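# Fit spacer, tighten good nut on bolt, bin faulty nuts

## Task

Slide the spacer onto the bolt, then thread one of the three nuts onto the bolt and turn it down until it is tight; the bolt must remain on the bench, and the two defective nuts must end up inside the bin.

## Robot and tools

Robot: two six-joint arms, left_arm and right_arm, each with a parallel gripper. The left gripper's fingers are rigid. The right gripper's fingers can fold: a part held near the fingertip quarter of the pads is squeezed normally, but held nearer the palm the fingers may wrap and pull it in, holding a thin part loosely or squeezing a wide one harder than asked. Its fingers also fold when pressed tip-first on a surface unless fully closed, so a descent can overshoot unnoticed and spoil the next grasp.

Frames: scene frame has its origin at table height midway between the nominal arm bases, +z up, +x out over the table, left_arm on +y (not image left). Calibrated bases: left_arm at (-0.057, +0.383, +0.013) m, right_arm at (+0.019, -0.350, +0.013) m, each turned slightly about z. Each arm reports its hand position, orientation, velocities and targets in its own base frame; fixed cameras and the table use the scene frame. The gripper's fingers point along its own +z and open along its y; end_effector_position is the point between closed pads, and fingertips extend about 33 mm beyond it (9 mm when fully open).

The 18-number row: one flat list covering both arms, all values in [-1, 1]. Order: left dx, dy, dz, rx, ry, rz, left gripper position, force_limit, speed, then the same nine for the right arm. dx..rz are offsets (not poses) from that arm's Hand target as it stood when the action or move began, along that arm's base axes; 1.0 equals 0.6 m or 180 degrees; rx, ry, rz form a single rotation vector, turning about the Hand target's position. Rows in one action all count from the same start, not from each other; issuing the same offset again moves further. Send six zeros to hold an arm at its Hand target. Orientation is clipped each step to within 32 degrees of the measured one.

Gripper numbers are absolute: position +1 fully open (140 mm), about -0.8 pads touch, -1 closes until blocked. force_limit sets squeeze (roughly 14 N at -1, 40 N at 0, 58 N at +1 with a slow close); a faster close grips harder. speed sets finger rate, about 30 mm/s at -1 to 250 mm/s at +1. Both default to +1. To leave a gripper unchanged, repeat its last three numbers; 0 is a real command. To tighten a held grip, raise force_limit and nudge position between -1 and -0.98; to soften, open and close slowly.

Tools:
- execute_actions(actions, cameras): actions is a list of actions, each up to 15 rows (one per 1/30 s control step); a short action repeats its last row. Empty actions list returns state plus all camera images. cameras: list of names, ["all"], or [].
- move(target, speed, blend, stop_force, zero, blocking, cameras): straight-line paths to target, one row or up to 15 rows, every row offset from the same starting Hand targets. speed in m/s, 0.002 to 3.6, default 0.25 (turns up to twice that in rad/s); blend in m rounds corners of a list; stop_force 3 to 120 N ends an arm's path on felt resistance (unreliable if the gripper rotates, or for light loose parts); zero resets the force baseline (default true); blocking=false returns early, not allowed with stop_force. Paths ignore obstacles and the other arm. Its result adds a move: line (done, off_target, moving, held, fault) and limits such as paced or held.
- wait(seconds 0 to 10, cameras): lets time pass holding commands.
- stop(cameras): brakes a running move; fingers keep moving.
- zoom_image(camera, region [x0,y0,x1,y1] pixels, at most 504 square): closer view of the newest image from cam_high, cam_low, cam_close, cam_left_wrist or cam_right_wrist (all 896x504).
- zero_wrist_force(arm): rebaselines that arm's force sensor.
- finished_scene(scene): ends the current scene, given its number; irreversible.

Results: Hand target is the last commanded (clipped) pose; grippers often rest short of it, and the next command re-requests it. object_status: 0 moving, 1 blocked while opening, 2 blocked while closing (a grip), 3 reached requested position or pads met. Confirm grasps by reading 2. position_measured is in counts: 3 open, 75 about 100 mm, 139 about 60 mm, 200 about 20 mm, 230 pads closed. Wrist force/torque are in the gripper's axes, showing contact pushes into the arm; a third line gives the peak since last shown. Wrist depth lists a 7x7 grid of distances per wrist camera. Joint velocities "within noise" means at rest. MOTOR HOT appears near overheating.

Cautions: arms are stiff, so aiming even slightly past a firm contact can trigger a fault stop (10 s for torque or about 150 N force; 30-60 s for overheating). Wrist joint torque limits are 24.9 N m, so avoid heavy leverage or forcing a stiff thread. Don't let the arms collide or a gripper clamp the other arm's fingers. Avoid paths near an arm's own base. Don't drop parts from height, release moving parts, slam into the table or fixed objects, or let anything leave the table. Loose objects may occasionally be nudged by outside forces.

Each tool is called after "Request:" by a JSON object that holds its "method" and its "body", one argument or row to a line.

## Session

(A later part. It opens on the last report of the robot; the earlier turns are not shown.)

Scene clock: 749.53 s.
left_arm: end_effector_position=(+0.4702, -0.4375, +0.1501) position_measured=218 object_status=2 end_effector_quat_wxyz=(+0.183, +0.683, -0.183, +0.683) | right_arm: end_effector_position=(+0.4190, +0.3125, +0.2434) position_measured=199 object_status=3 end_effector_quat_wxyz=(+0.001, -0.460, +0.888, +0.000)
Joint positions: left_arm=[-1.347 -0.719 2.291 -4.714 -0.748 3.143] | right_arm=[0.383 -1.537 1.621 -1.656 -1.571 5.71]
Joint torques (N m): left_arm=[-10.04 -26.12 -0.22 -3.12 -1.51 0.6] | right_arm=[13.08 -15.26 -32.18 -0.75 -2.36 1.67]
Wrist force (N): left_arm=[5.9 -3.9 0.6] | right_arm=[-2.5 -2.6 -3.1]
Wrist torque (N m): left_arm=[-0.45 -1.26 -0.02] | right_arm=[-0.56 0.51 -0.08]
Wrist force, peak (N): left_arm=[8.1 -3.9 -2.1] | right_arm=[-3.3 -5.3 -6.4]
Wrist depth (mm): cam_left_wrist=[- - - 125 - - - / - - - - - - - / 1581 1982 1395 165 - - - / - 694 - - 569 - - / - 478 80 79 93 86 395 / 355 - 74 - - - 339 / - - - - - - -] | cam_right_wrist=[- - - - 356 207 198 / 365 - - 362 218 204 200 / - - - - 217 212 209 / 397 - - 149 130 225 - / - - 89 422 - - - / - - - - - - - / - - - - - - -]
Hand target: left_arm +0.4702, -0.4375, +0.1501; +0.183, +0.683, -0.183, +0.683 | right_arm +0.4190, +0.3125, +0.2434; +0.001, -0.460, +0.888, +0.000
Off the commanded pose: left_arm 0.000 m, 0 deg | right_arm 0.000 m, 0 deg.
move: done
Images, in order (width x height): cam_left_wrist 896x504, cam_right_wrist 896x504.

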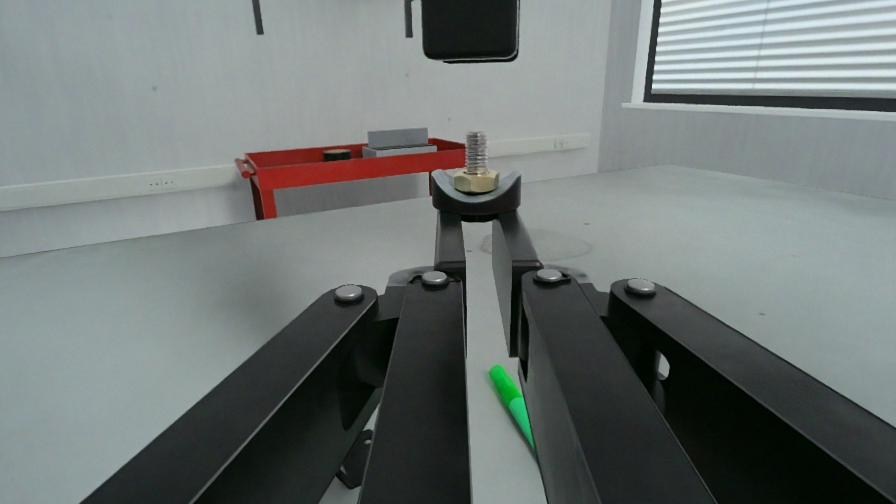

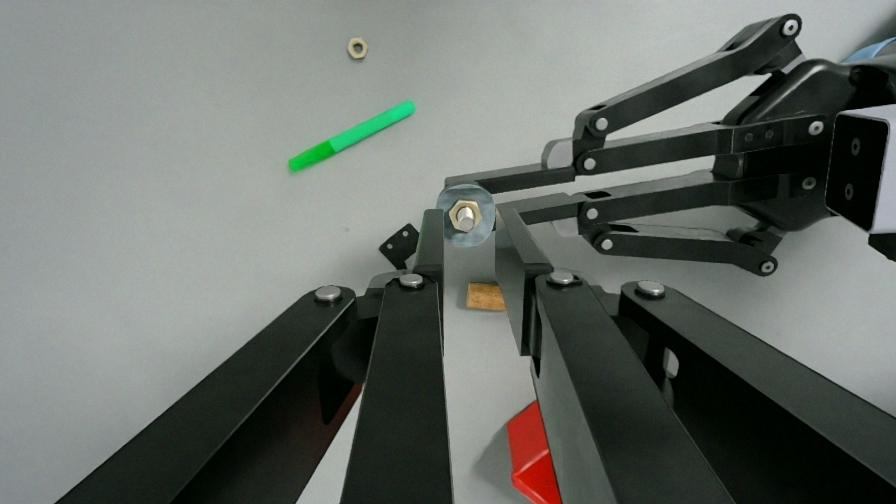

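Request:
{"method": "move", "body": {
  "target": [
    [0,0,0,0,0,0,-1,1,1, 0,0,-0.057,0,0,0,-1,0,-1]
  ],
  "speed": 0.1,
  "cameras": ["cam_left_wrist"]
}}

Request:
{"method": "zoom_image", "body": {
  "camera": "cam_left_wrist",
  "region": [428, 125, 528, 225]
}}

Scene clock: 751.13 s.
left_arm: end_effector_position=(+0.4702, -0.4375, +0.1499) position_measured=218 object_status=2 end_effector_quat_wxyz=(+0.183, +0.683, -0.183, +0.683) | right_arm: end_effector_position=(+0.4190, +0.3125, +0.2094) position_measured=223 object_status=2 end_effector_quat_wxyz=(+0.001, -0.460, +0.888, +0.000)
Joint positions: left_arm=[-1.347 -0.719 2.291 -4.714 -0.748 3.143] | right_arm=[0.383 -1.526 1.697 -1.743 -1.572 5.711]
Joint torques (N m): left_arm=[-9.03 -60.54 -4.68 -14.79 -1.49 0.68] | right_arm=[13.74 9.6 7.55 -0.39 3.09 1.53]
Wrist force (N): left_arm=[-46.7 -6.3 -0.2] | right_arm=[-0.4 -4.4 -50.8]
Wrist torque (N m): left_arm=[-0.47 -1.77 -0.10] | right_arm=[-0.60 0.51 -0.07]
Wrist force, peak (N): left_arm=[-46.7 -6.3 -0.2] | right_arm=[-0.2 -4.1 -52.1]
Wrist depth (mm): cam_left_wrist=[- - - 133 - - - / - - - 139 - - - / - 1784 1632 146 - 912 - / - 664 - - - 612 - / - 478 80 79 92 91 425 / - - 74 - - - - / - - - - - - -] | cam_right_wrist=[- - - - - - 166 / 338 - 345 - - 172 173 / - - - 201 181 185 180 / 369 - 365 146 188 195 196 / - - 84 - - - - / - - - - - - 414 / - - - - - - -]
Hand target: left_arm +0.4702, -0.4375, +0.1501; +0.183, +0.683, -0.183, +0.683 | right_arm +0.4190, +0.3125, +0.2092; +0.001, -0.460, +0.888, +0.000
Off the commanded pose: left_arm 0.000 m, 0 deg | right_arm 0.000 m, 0 deg.
move: done
Images, in order (width x height): cam_left_wrist 896x504.

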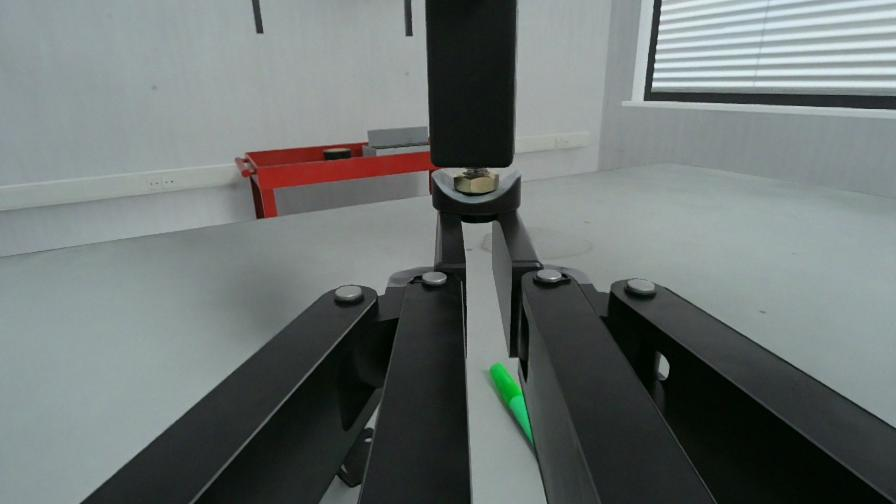

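Scaled by 5.040 from the camera's 896x504 image, which has a finer 1280x720 frame.

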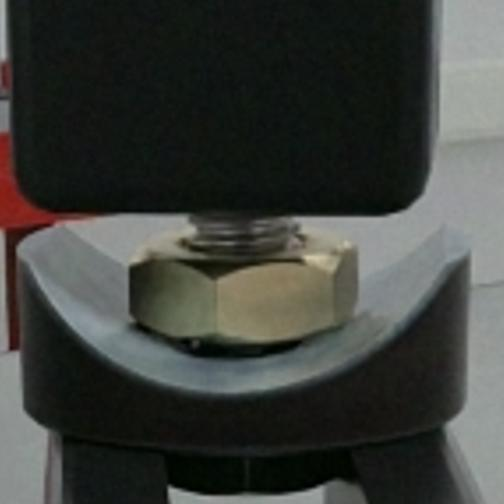

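Request:
{"method": "move", "body": {
  "target": [
    [0,0,0,0,0,0,-1,1,1, 0,0,0,0,0,0,-0.55,0,-0.5],
    [0,0,0,0,0,0,-1,1,1, 0,0,0.0005,0,0,0,-1,0,-1]
  ],
  "speed": 0.02,
  "cameras": ["cam_left_wrist"]
}}

Request:
{"method": "zoom_image", "body": {
  "camera": "cam_left_wrist",
  "region": [428, 125, 528, 225]
}}

Scene clock: 753.83 s.
left_arm: end_effector_position=(+0.4702, -0.4375, +0.1501) position_measured=218 object_status=2 end_effector_quat_wxyz=(+0.183, +0.683, -0.183, +0.683) | right_arm: end_effector_position=(+0.4190, +0.3125, +0.2095) position_measured=222 object_status=0 end_effector_quat_wxyz=(+0.001, -0.460, +0.888, +0.000)
Joint positions: left_arm=[-1.347 -0.719 2.291 -4.714 -0.748 3.143] | right_arm=[0.383 -1.526 1.697 -1.743 -1.572 5.711]
Joint torques (N m): left_arm=[-8.02 -27.77 -10.7 1.13 -1.33 0.86] | right_arm=[2.71 -34.4 -27.66 -0.41 0.67 1.02]
Wrist force (N): left_arm=[1.1 -4.9 -4.0] | right_arm=[-2.7 -6.9 -5.6]
Wrist torque (N m): left_arm=[-0.57 -0.47 -0.04] | right_arm=[-0.47 0.53 -0.07]
Wrist force, peak (N): left_arm=[-47.3 -5.9 -0.5] | right_arm=[-0.4 -4.4 -52.4]
Wrist depth (mm): cam_left_wrist=[1403 - 1676 133 3122 1998 - / - - - 139 - - - / 1561 1654 1622 146 1329 - - / - - - - 108 - - / 453 472 80 79 93 83 414 / 364 - 74 - - - 342 / - - - - - - -] | cam_right_wrist=[- - 309 318 - - 165 / - - 347 337 - 174 172 / - - - 347 180 184 179 / - - - - 188 192 193 / - - 84 - - - - / 423 - - - - - - / - - - - - - -]
Hand target: left_arm +0.4702, -0.4375, +0.1501; +0.183, +0.683, -0.183, +0.683 | right_arm +0.4190, +0.3125, +0.2095; +0.001, -0.460, +0.888, +0.000
Off the commanded pose: left_arm 0.000 m, 0 deg | right_arm 0.000 m, 0 deg.
move: done
Images, in order (width x height): cam_left_wrist 896x504.

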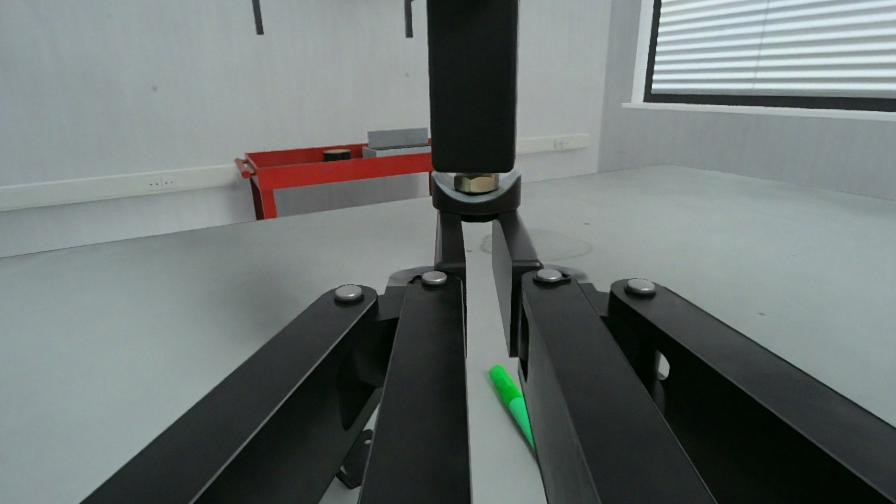

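Scaled by 5.040 from the camera's 896x504 image, which has a finer 1280x720 frame.

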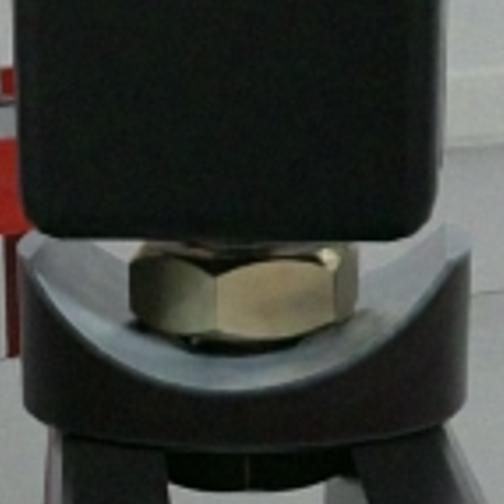

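Request:
{"method": "wait", "body": {
  "seconds": 0.5,
  "cameras": ["cam_right_wrist"]
}}

Request:
{"method": "zoom_image", "body": {
  "camera": "cam_right_wrist",
  "region": [380, 160, 560, 320]
}}

Scene clock: 754.53 s.
left_arm: end_effector_position=(+0.4702, -0.4375, +0.1501) position_measured=218 object_status=2 end_effector_quat_wxyz=(+0.183, +0.683, -0.183, +0.683) | right_arm: end_effector_position=(+0.4190, +0.3125, +0.2095) position_measured=222 object_status=2 end_effector_quat_wxyz=(+0.001, -0.460, +0.888, +0.000)
Joint positions: left_arm=[-1.347 -0.719 2.291 -4.714 -0.748 3.143] | right_arm=[0.383 -1.526 1.697 -1.743 -1.572 5.711]
Joint torques (N m): left_arm=[-7.68 -29.02 -10.53 1.08 -1.36 0.83] | right_arm=[-0.15 -32.36 -22.89 -0.5 2.56 0.79]
Wrist force (N): left_arm=[0.2 -4.8 -3.6] | right_arm=[-2.9 -7.1 -4.7]
Wrist torque (N m): left_arm=[-0.52 -0.46 -0.03] | right_arm=[-0.49 0.55 -0.08]
Wrist force, peak (N): left_arm=[1.0 -4.9 -3.9] | right_arm=[-2.5 -7.2 -5.8]
Wrist depth (mm): cam_left_wrist=[- - - 133 - - - / - - - 139 2117 - 1759 / - 1435 1444 146 - - 972 / 611 - - - - - 599 / 453 481 80 79 92 84 419 / - - 74 - - - 340 / - - - - - - -] | cam_right_wrist=[- - 313 - 303 310 165 / - - 329 - - 174 171 / - - 355 338 179 183 179 / - 373 372 - 190 191 193 / 407 - 84 - - - - / - - - - - - - / - - - - - - -]
Hand target: left_arm +0.4702, -0.4375, +0.1501; +0.183, +0.683, -0.183, +0.683 | right_arm +0.4190, +0.3125, +0.2095; +0.001, -0.460, +0.888, +0.000
Tool commands: left_gripper/position=-1.0 left_gripper/force_limit=+1.0 left_gripper/speed=+1.0 right_gripper/position=-1.0 right_gripper/force_limit=+0.0 right_gripper/speed=-1.0
Off the commanded pose: left_arm 0.000 m, 0 deg | right_arm 0.000 m, 0 deg.
wait: 0.50 s; at rest from the start
Images, in order (width x height): cam_right_wrist 896x504.

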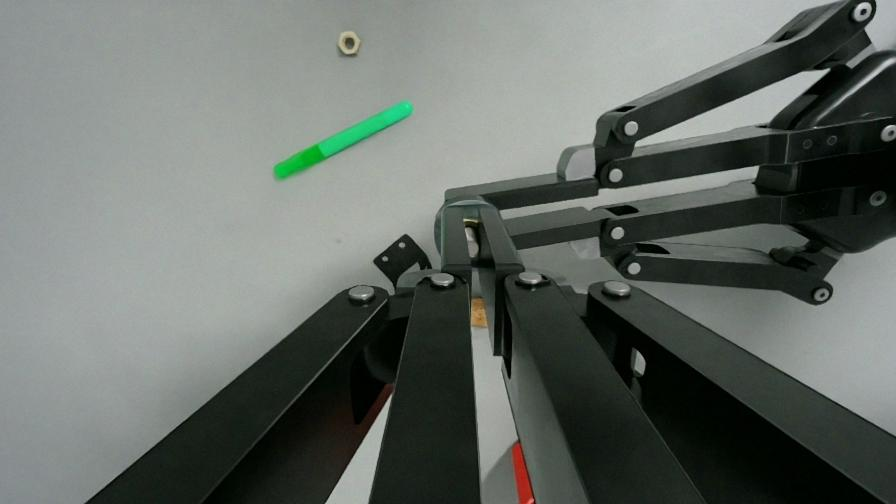

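Scaled by 2.800 from the camera's 896x504 image, which has a finer 1280x720 frame.

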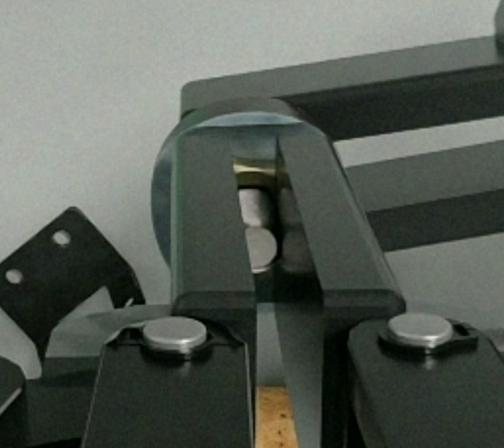

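Request:
{"method": "move", "body": {
  "target": [
    [0,0,0,0,0,0,-0.5,0,-0.7, 0,0,0,0,0,0,-1,0,-1],
    [-0.173,0.1,0,0,0,0,-0.5,0,-0.7, 0,0,0,0,0,0,-1,0,-1]
  ],
  "speed": [0.05,0.12],
  "cameras": ["cam_left_wrist","cam_right_wrist","cam_close"]
}}

Scene clock: 757.20 s.
left_arm: end_effector_position=(+0.3665, -0.3776, +0.1501) position_measured=192 object_status=3 end_effector_quat_wxyz=(+0.183, +0.683, -0.183, +0.683) | right_arm: end_effector_position=(+0.4190, +0.3125, +0.2095) position_measured=222 object_status=2 end_effector_quat_wxyz=(+0.001, -0.460, +0.888, +0.000)
Joint positions: left_arm=[-1.741 -0.644 2.573 -5.072 -0.354 3.143] | right_arm=[0.383 -1.526 1.697 -1.743 -1.572 5.711]
Joint torques (N m): left_arm=[-11.53 -20.17 15.73 -3.63 2.81 2.84] | right_arm=[-10.19 -27.07 -13.14 -5.79 -2.29 0.22]
Wrist force (N): left_arm=[3.0 -4.4 0.2] | right_arm=[-2.6 -2.7 -2.8]
Wrist torque (N m): left_arm=[-0.55 -0.59 -0.21] | right_arm=[-0.59 0.53 -0.07]
Wrist force, peak (N): left_arm=[-2.9 -4.4 5.0] | right_arm=[-2.5 -7.0 -5.7]
Wrist depth (mm): cam_left_wrist=[- - 2031 245 - - - / - - 1998 255 - - - / 1469 1878 1403 972 - - - / - - - 694 141 - 574 / 448 - 89 - - 88 419 / - - - - - - - / - - - 273 - - -] | cam_right_wrist=[- - - - 320 - - / - - - - - 332 174 / - - - - - 206 188 / - - - - 362 - 371 / - - 84 - - - - / - - - - - - - / - - - - - - -]
Hand target: left_arm +0.3664, -0.3775, +0.1501; +0.183, +0.683, -0.183, +0.683 | right_arm +0.4190, +0.3125, +0.2095; +0.001, -0.460, +0.888, +0.000
Off the commanded pose: left_arm 0.000 m, 0 deg | right_arm 0.000 m, 0 deg.
move: done
Images, in order (width x height): cam_close 896x504, cam_left_wrist 896x504, cam_right_wrist 896x504.

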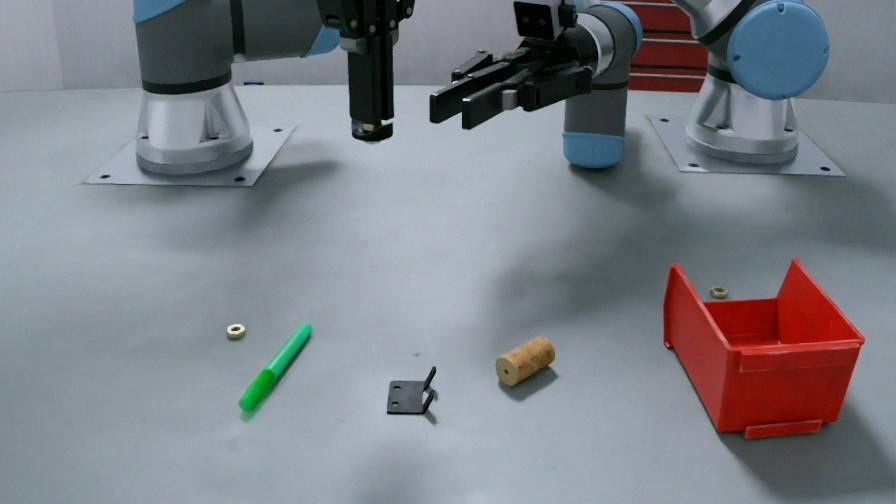

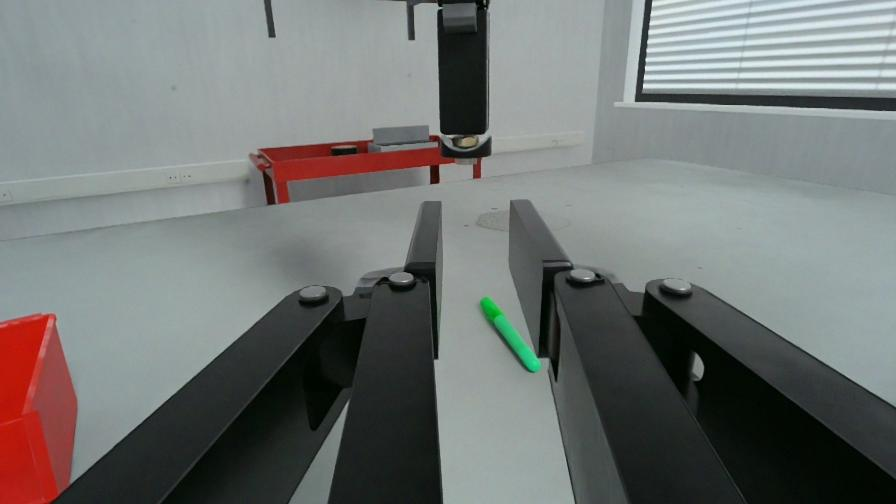

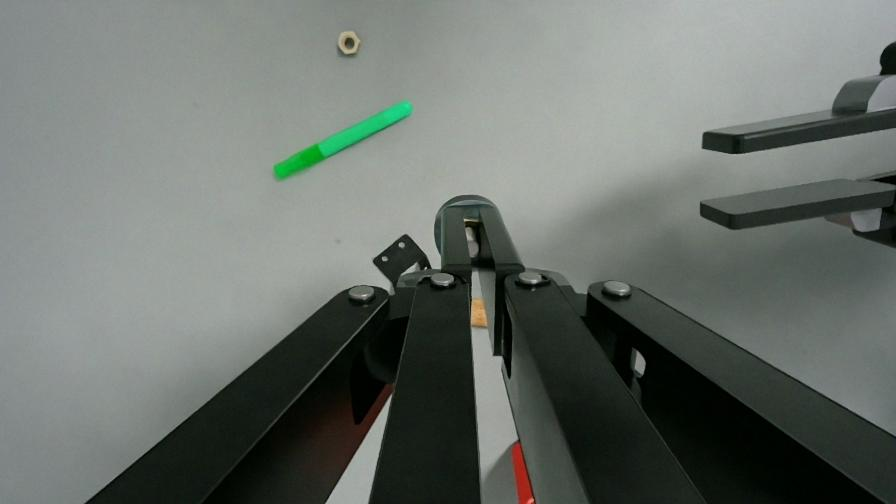

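Request:
{"method": "move", "body": {
  "target": [-0.15, 0.12, 0.1, 0, 0, 0, -0.5, 0, -0.7, 0, 0, -0.2667, 0, 0, 0, -1, 0, -1],
  "speed": 0.12,
  "cameras": ["all"]
}}

Scene clock: 770.13 s.
left_arm: end_effector_position=(+0.3433, -0.3582, +0.1685) position_measured=192 object_status=3 end_effector_quat_wxyz=(+0.184, +0.683, -0.184, +0.683) | right_arm: end_effector_position=(+0.4190, +0.3125, +0.1335) position_measured=222 object_status=2 end_effector_quat_wxyz=(+0.000, -0.460, +0.888, +0.000)
Joint positions: left_arm=[-1.886 -0.663 2.673 -5.147 -0.211 3.139] | right_arm=[0.383 -1.478 1.846 -1.94 -1.572 5.71]
Joint torques (N m): left_arm=[13.68 -18.92 0.38 2.29 -2.52 2.5] | right_arm=[0.21 -15.05 -11.83 -5.86 1.43 1.02]
Wrist force (N): left_arm=[3.0 -4.5 0.3] | right_arm=[-2.7 -2.8 -2.8]
Wrist torque (N m): left_arm=[-0.58 -0.59 -0.19] | right_arm=[-0.60 0.56 -0.07]
Wrist force, peak (N): left_arm=[5.0 -5.4 -1.8] | right_arm=[-2.6 -2.8 -3.8]
Wrist depth (mm): cam_left_wrist=[- - - 236 - - 1643 / - - - 258 - - - / - 1836 1542 297 - - - / - - 706 309 141 - - / 330 515 93 96 - 86 - / 337 - - 385 - - - / - - - 292 - - -] | cam_right_wrist=[- - 243 - - - - / - - - - - - - / - - 283 - - 280 - / - - 290 - - - 287 / - - 84 - - - 306 / - - - - - - - / - - - - - - -]
Hand target: left_arm +0.3433, -0.3582, +0.1685; +0.184, +0.683, -0.184, +0.682 (not the last commanded pose) | right_arm +0.4190, +0.3125, +0.1334; +0.001, -0.460, +0.888, +0.000 (not the last commanded pose)
Off the commanded pose: left_arm 0.095 m, 0 deg | right_arm 0.084 m, 0 deg.
move: held (left_arm; a check stopped the path), off_target (right_arm; braked when a check withheld steps of left_arm); limits=held
pose unreachable (left arm): on one or more control steps of this call, first in action 0 (counted from 0), this arm could not follow its commanded pose, so it was not sent that pose on those steps. It may still have moved: this result reports where it is.
cause: moving toward the commanded pose would bring two parts of the arm too close to each other (joints 3 (elbow) to 5 (wrist 2) lie between them).

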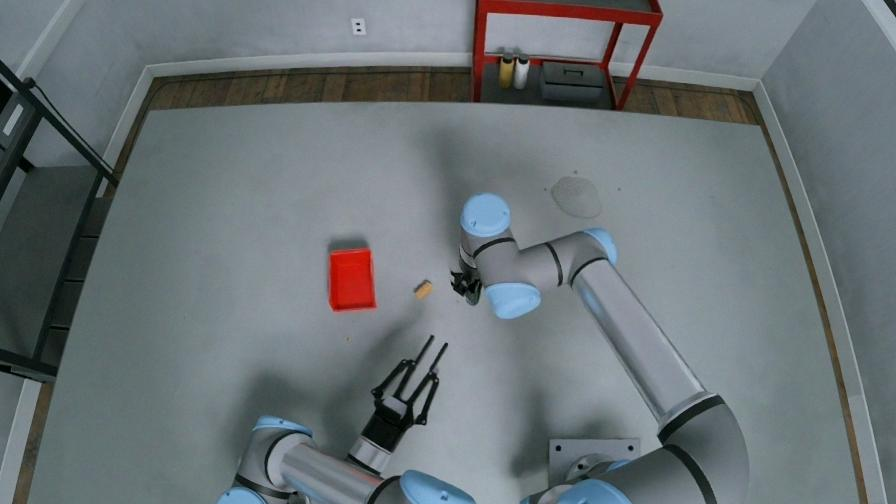

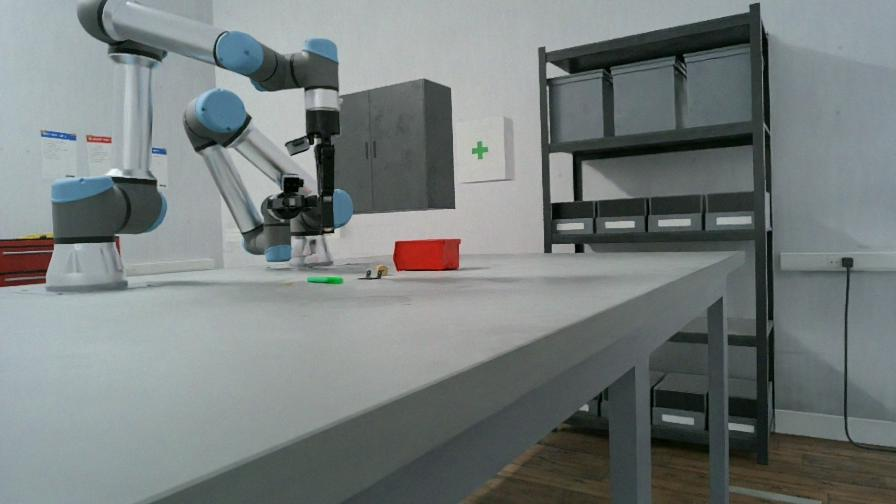

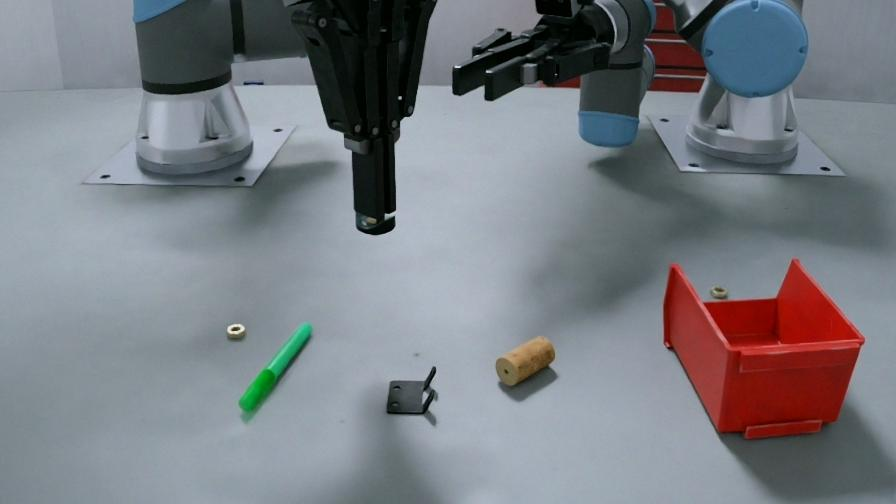

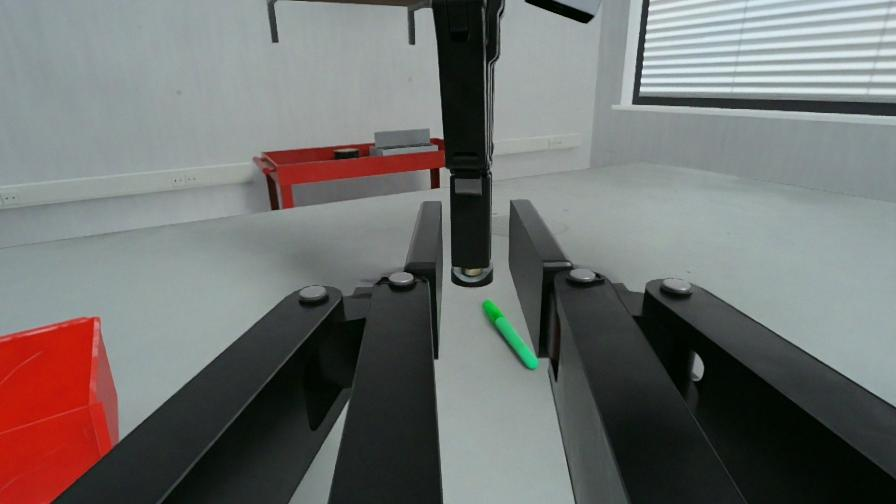

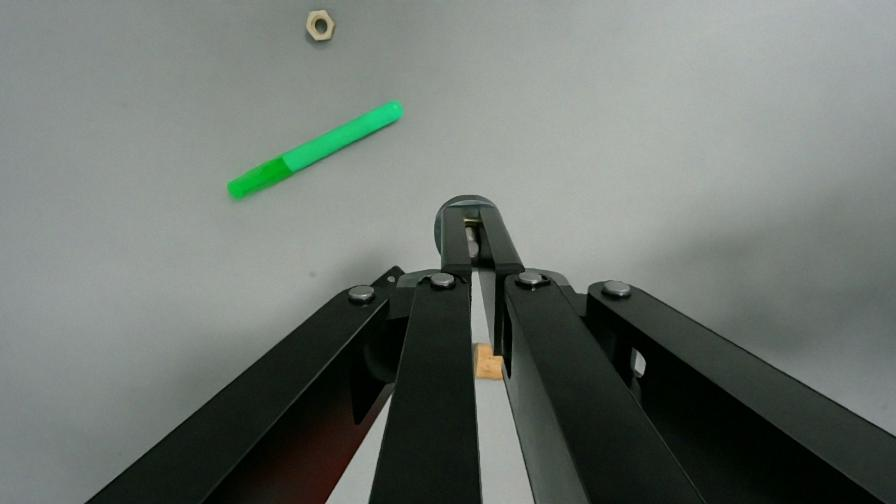

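Request:
{"method": "move", "body": {
  "target": [0, 0, 0, 0, 0, 0, -0.5, 0, -0.7, 0, 0, -0.1423, 0, 0, 0, -1, 0, -1],
  "speed": 0.1,
  "cameras": ["cam_close", "cam_right_wrist"]
}}

Request:
{"method": "move", "body": {
  "target": [0, 0, 0, 0, 0, 0, -0.5, 0, -0.7, 0, 0, -0.03, 0, 0, 0, -1, 0, -1],
  "speed": 0.005,
  "stop_force": 3,
  "cameras": ["cam_close", "cam_low"]
}}

Scene clock: 771.93 s.
left_arm: end_effector_position=(+0.3433, -0.3582, +0.1685) position_measured=192 object_status=3 end_effector_quat_wxyz=(+0.184, +0.683, -0.184, +0.683) | right_arm: end_effector_position=(+0.4190, +0.3125, +0.0482) position_measured=222 object_status=2 end_effector_quat_wxyz=(+0.000, -0.460, +0.888, +0.000)
Joint positions: left_arm=[-1.886 -0.663 2.672 -5.147 -0.211 3.139] | right_arm=[0.383 -1.379 1.976 -2.169 -1.572 5.71]
Joint torques (N m): left_arm=[13.22 -26.62 -0.19 2.38 -2.44 -0.36] | right_arm=[12.27 -16.95 -10.27 -5.84 -1.35 1.42]
Wrist force (N): left_arm=[3.0 -4.3 0.4] | right_arm=[-2.7 -2.8 -2.6]
Wrist torque (N m): left_arm=[-0.54 -0.57 -0.19] | right_arm=[-0.60 0.56 -0.07]
Wrist force, peak (N): left_arm=[3.3 -4.7 0.2] | right_arm=[-2.9 -2.7 -3.6]
Wrist depth (mm): cam_left_wrist=[- 1665 - 246 - - - / - - - 261 2575 2356 - / 1784 - 1665 271 1140 1095 - / - 700 696 139 617 670 654 / 337 523 93 319 - 86 486 / 338 - - 347 - - - / - - - 297 - - -] | cam_right_wrist=[173 - - - - - - / - 179 - 182 180 - - / - - - - - - - / - - - - 200 - - / - - 84 - - - - / - - - - - - - / - - - - - - -]
Hand target: left_arm +0.3433, -0.3582, +0.1685; +0.184, +0.683, -0.184, +0.682 | right_arm +0.4190, +0.3125, +0.0480; +0.001, -0.460, +0.888, +0.000
Off the commanded pose: left_arm 0.000 m, 0 deg | right_arm 0.000 m, 0 deg.
move: done
Images, in order (width x height): cam_close 896x504, cam_right_wrist 896x504.

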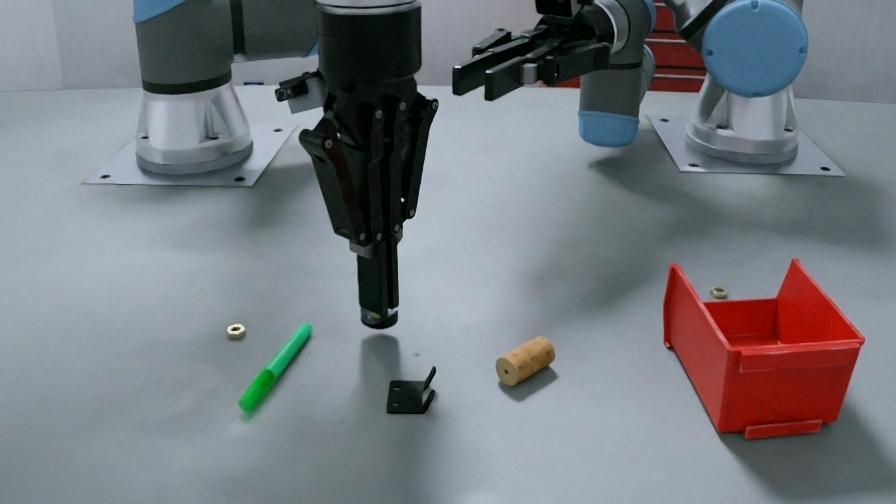

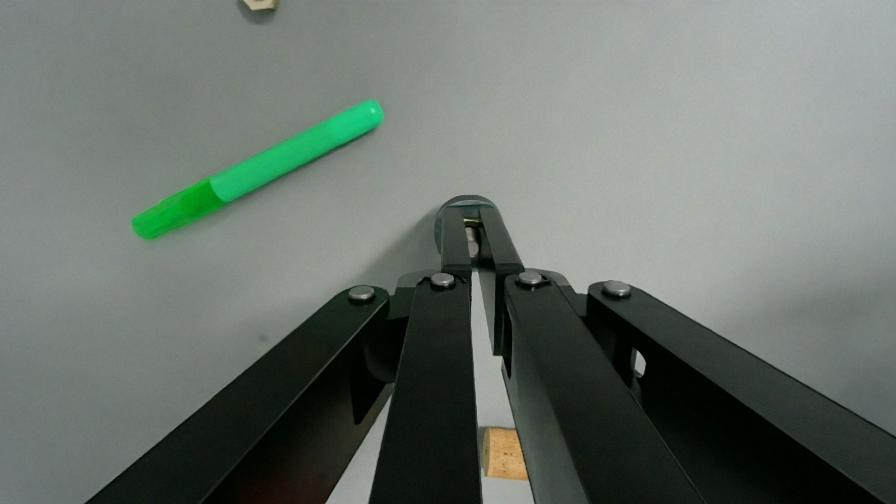

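Scene clock: 775.13 s.
left_arm: end_effector_position=(+0.3433, -0.3582, +0.1685) position_measured=192 object_status=3 end_effector_quat_wxyz=(+0.184, +0.683, -0.184, +0.682) | right_arm: end_effector_position=(+0.4190, +0.3125, +0.0388) position_measured=222 object_status=2 end_effector_quat_wxyz=(+0.000, -0.460, +0.888, +0.000)
Joint positions: left_arm=[-1.886 -0.663 2.672 -5.147 -0.211 3.138] | right_arm=[0.383 -1.365 1.988 -2.194 -1.572 5.711]
Joint torques (N m): left_arm=[12.88 -27.6 -0.35 2.37 -2.39 -0.94] | right_arm=[11.96 -39.37 -27.83 -0.57 0.99 1.56]
Wrist force (N): left_arm=[3.0 -4.4 0.5] | right_arm=[-2.9 -3.2 -3.8]
Wrist torque (N m): left_arm=[-0.57 -0.58 -0.19] | right_arm=[-0.69 0.53 -0.07]
Wrist force, peak (N): left_arm=[3.3 -4.6 0.3] | right_arm=[-0.9 -2.4 -13.8]
Wrist depth (mm): cam_left_wrist=[- - - 250 - - - / - 1823 - 260 - - - / 1864 - 1643 273 1086 - - / - - 732 277 141 - - / 330 - 90 299 - 88 484 / 336 - - 349 - - - / - - - 297 - - -] | cam_right_wrist=[- - - - - - - / - - - - 173 - - / - - - 180 183 - - / - - - 172 189 - - / - - 84 - - - - / - - - - - - - / - - - - - - -]
Hand target: left_arm +0.3433, -0.3582, +0.1685; +0.184, +0.683, -0.184, +0.682 | right_arm +0.4190, +0.3125, +0.0388; +0.000, -0.460, +0.888, +0.000 (not the last commanded pose)
Off the commanded pose: left_arm 0.000 m, 0 deg | right_arm 0.009 m, 0 deg.
move: contact (right_arm)
Images, in order (width x height): cam_low 896x504, cam_close 896x504.

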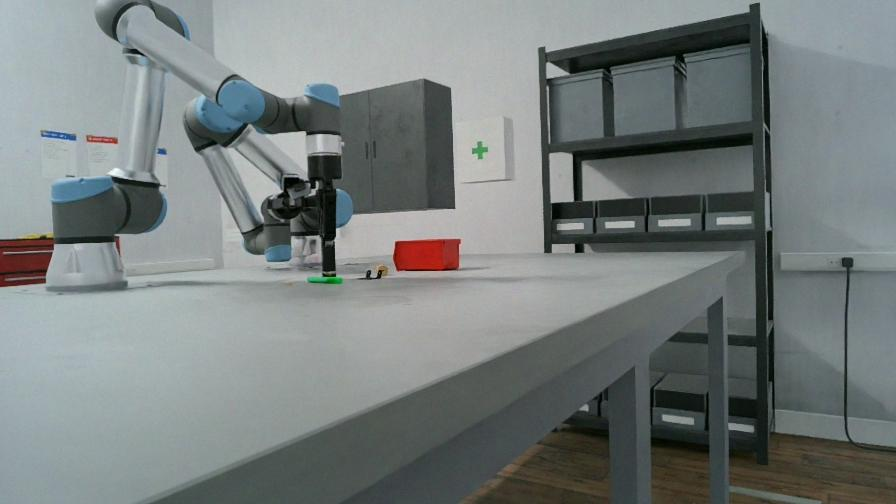

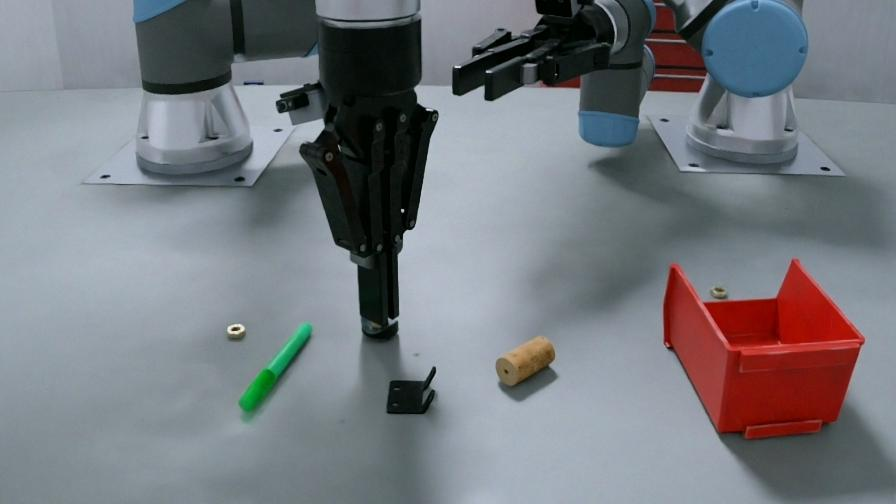

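Request:
{"method": "move", "body": {
  "target": [
    [0, 0, 0, 0, 0, 0, -0.5, 0, -0.7, 0, 0, 0, 0, 0, 0, -0.6, 0, -1],
    [0, 0, 0, 0, 0, 0, -0.5, 0, -0.7, 0, 0, 0.12, 0, 0, 0, -0.6, 0, -1]
  ],
  "speed": [0.1, 0.06],
  "cameras": ["all"]
}}

Scene clock: 777.73 s.
left_arm: end_effector_position=(+0.3433, -0.3582, +0.1685) position_measured=192 object_status=3 end_effector_quat_wxyz=(+0.184, +0.683, -0.184, +0.682) | right_arm: end_effector_position=(+0.4190, +0.3125, +0.1106) position_measured=205 object_status=3 end_effector_quat_wxyz=(+0.001, -0.460, +0.888, +0.000)
Joint positions: left_arm=[-1.886 -0.663 2.672 -5.147 -0.211 3.138] | right_arm=[0.383 -1.456 1.885 -2.001 -1.571 5.711]
Joint torques (N m): left_arm=[12.69 -27.78 0.36 2.23 -2.43 -0.96] | right_arm=[7.04 -36.76 -31.15 -0.72 0.89 0.04]
Wrist force (N): left_arm=[2.9 -4.7 0.3] | right_arm=[-2.8 -2.9 -2.8]
Wrist torque (N m): left_arm=[-0.62 -0.57 -0.18] | right_arm=[-0.63 0.58 -0.08]
Wrist force, peak (N): left_arm=[3.1 -4.7 0.1] | right_arm=[-3.1 -2.8 -4.4]
Wrist depth (mm): cam_left_wrist=[- - - 239 272 1998 - / - - - 251 2523 - - / 1665 1936 1591 272 - - - / - - - 303 142 - - / 335 - 90 323 - 86 - / 336 - - - - - - / - - - 286 - - -] | cam_right_wrist=[- - - - - - - / - 235 - - - - 249 / - - - - 254 248 255 / - - - - 128 - 270 / 282 - 84 - - - 289 / - - - - - - - / - - - - - - -]
Hand target: left_arm +0.3433, -0.3582, +0.1685; +0.184, +0.683, -0.184, +0.682 | right_arm +0.4190, +0.3125, +0.1108; +0.000, -0.460, +0.888, +0.000
Off the commanded pose: left_arm 0.000 m, 0 deg | right_arm 0.000 m, 0 deg.
move: done

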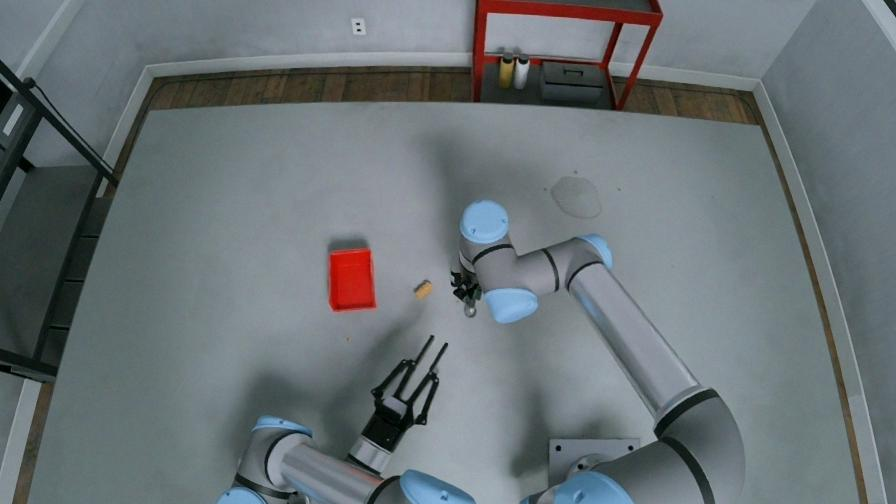

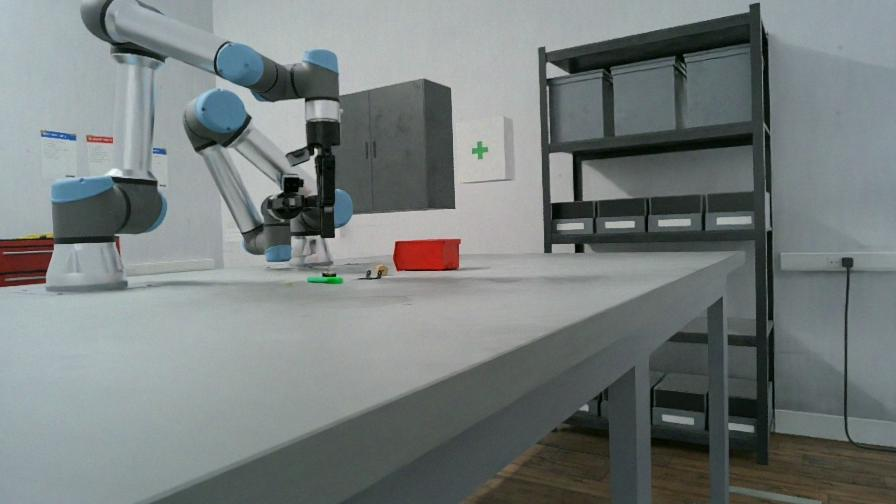

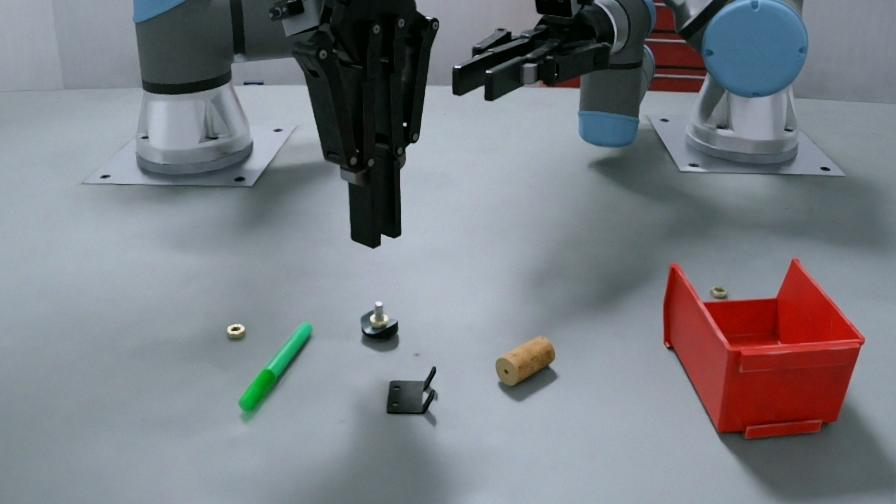

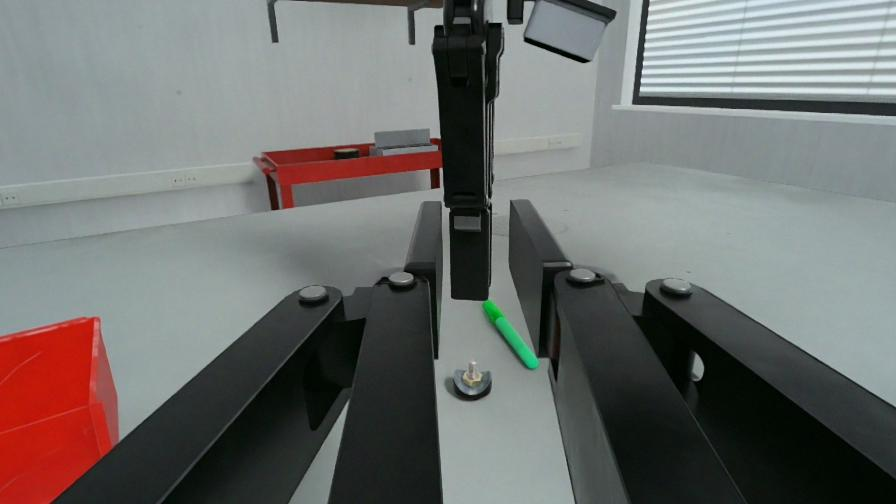

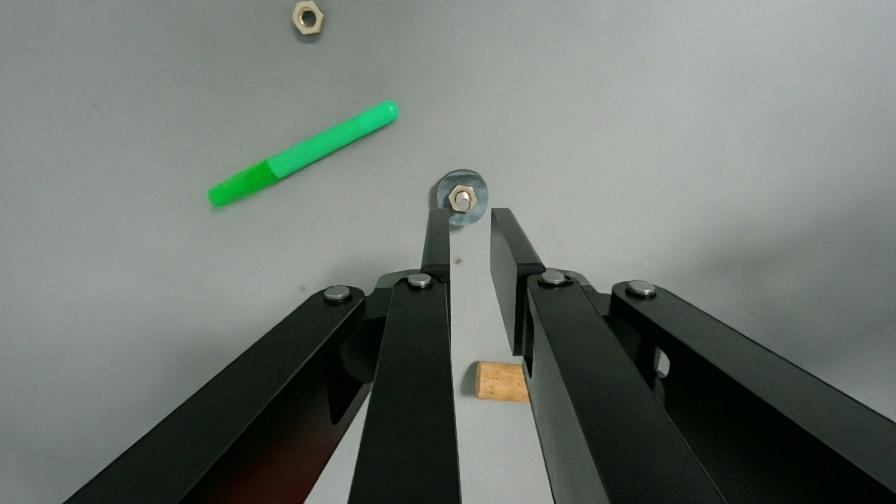

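Request:
{"method": "zoom_image", "body": {
  "camera": "cam_close",
  "region": [300, 270, 460, 360]
}}

Request:
{"method": "zoom_image", "body": {
  "camera": "cam_right_wrist",
  "region": [400, 150, 520, 240]
}}

Scaled by 3.150 from the camera's 896x504 image, which has a finer 1280x720 frame.

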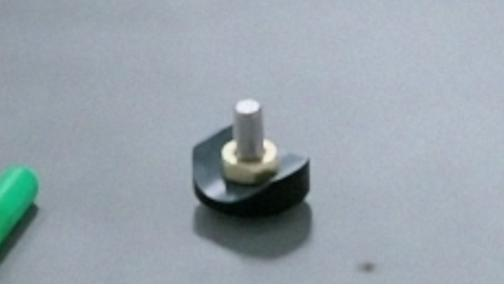

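Scaled by 4.200 from the camera's 896x504 image, which has a finer 1280x720 frame.

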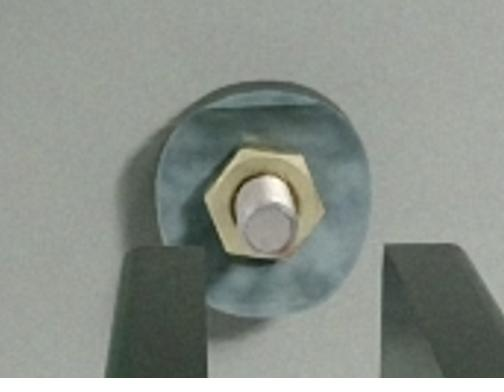

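Request:
{"method": "zoom_image", "body": {
  "camera": "cam_right_wrist",
  "region": [260, 0, 360, 60]
}}

Request:
{"method": "zoom_image", "body": {
  "camera": "cam_close",
  "region": [640, 250, 800, 340]
}}

Scaled by 5.040 from the camera's 896x504 image, which has a finer 1280x720 frame.

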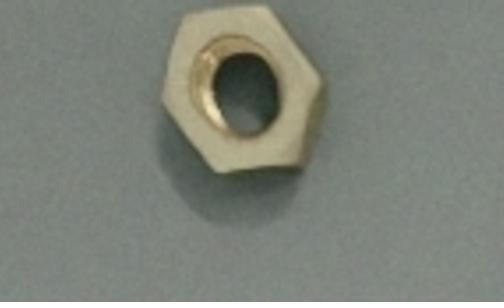

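Scaled by 3.150 from the camera's 896x504 image, which has a finer 1280x720 frame.

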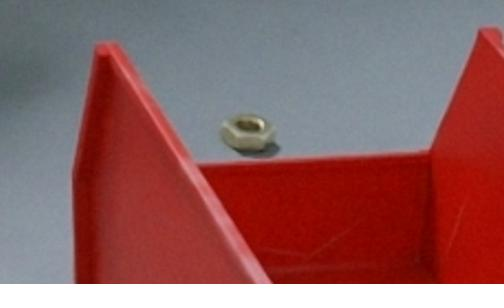

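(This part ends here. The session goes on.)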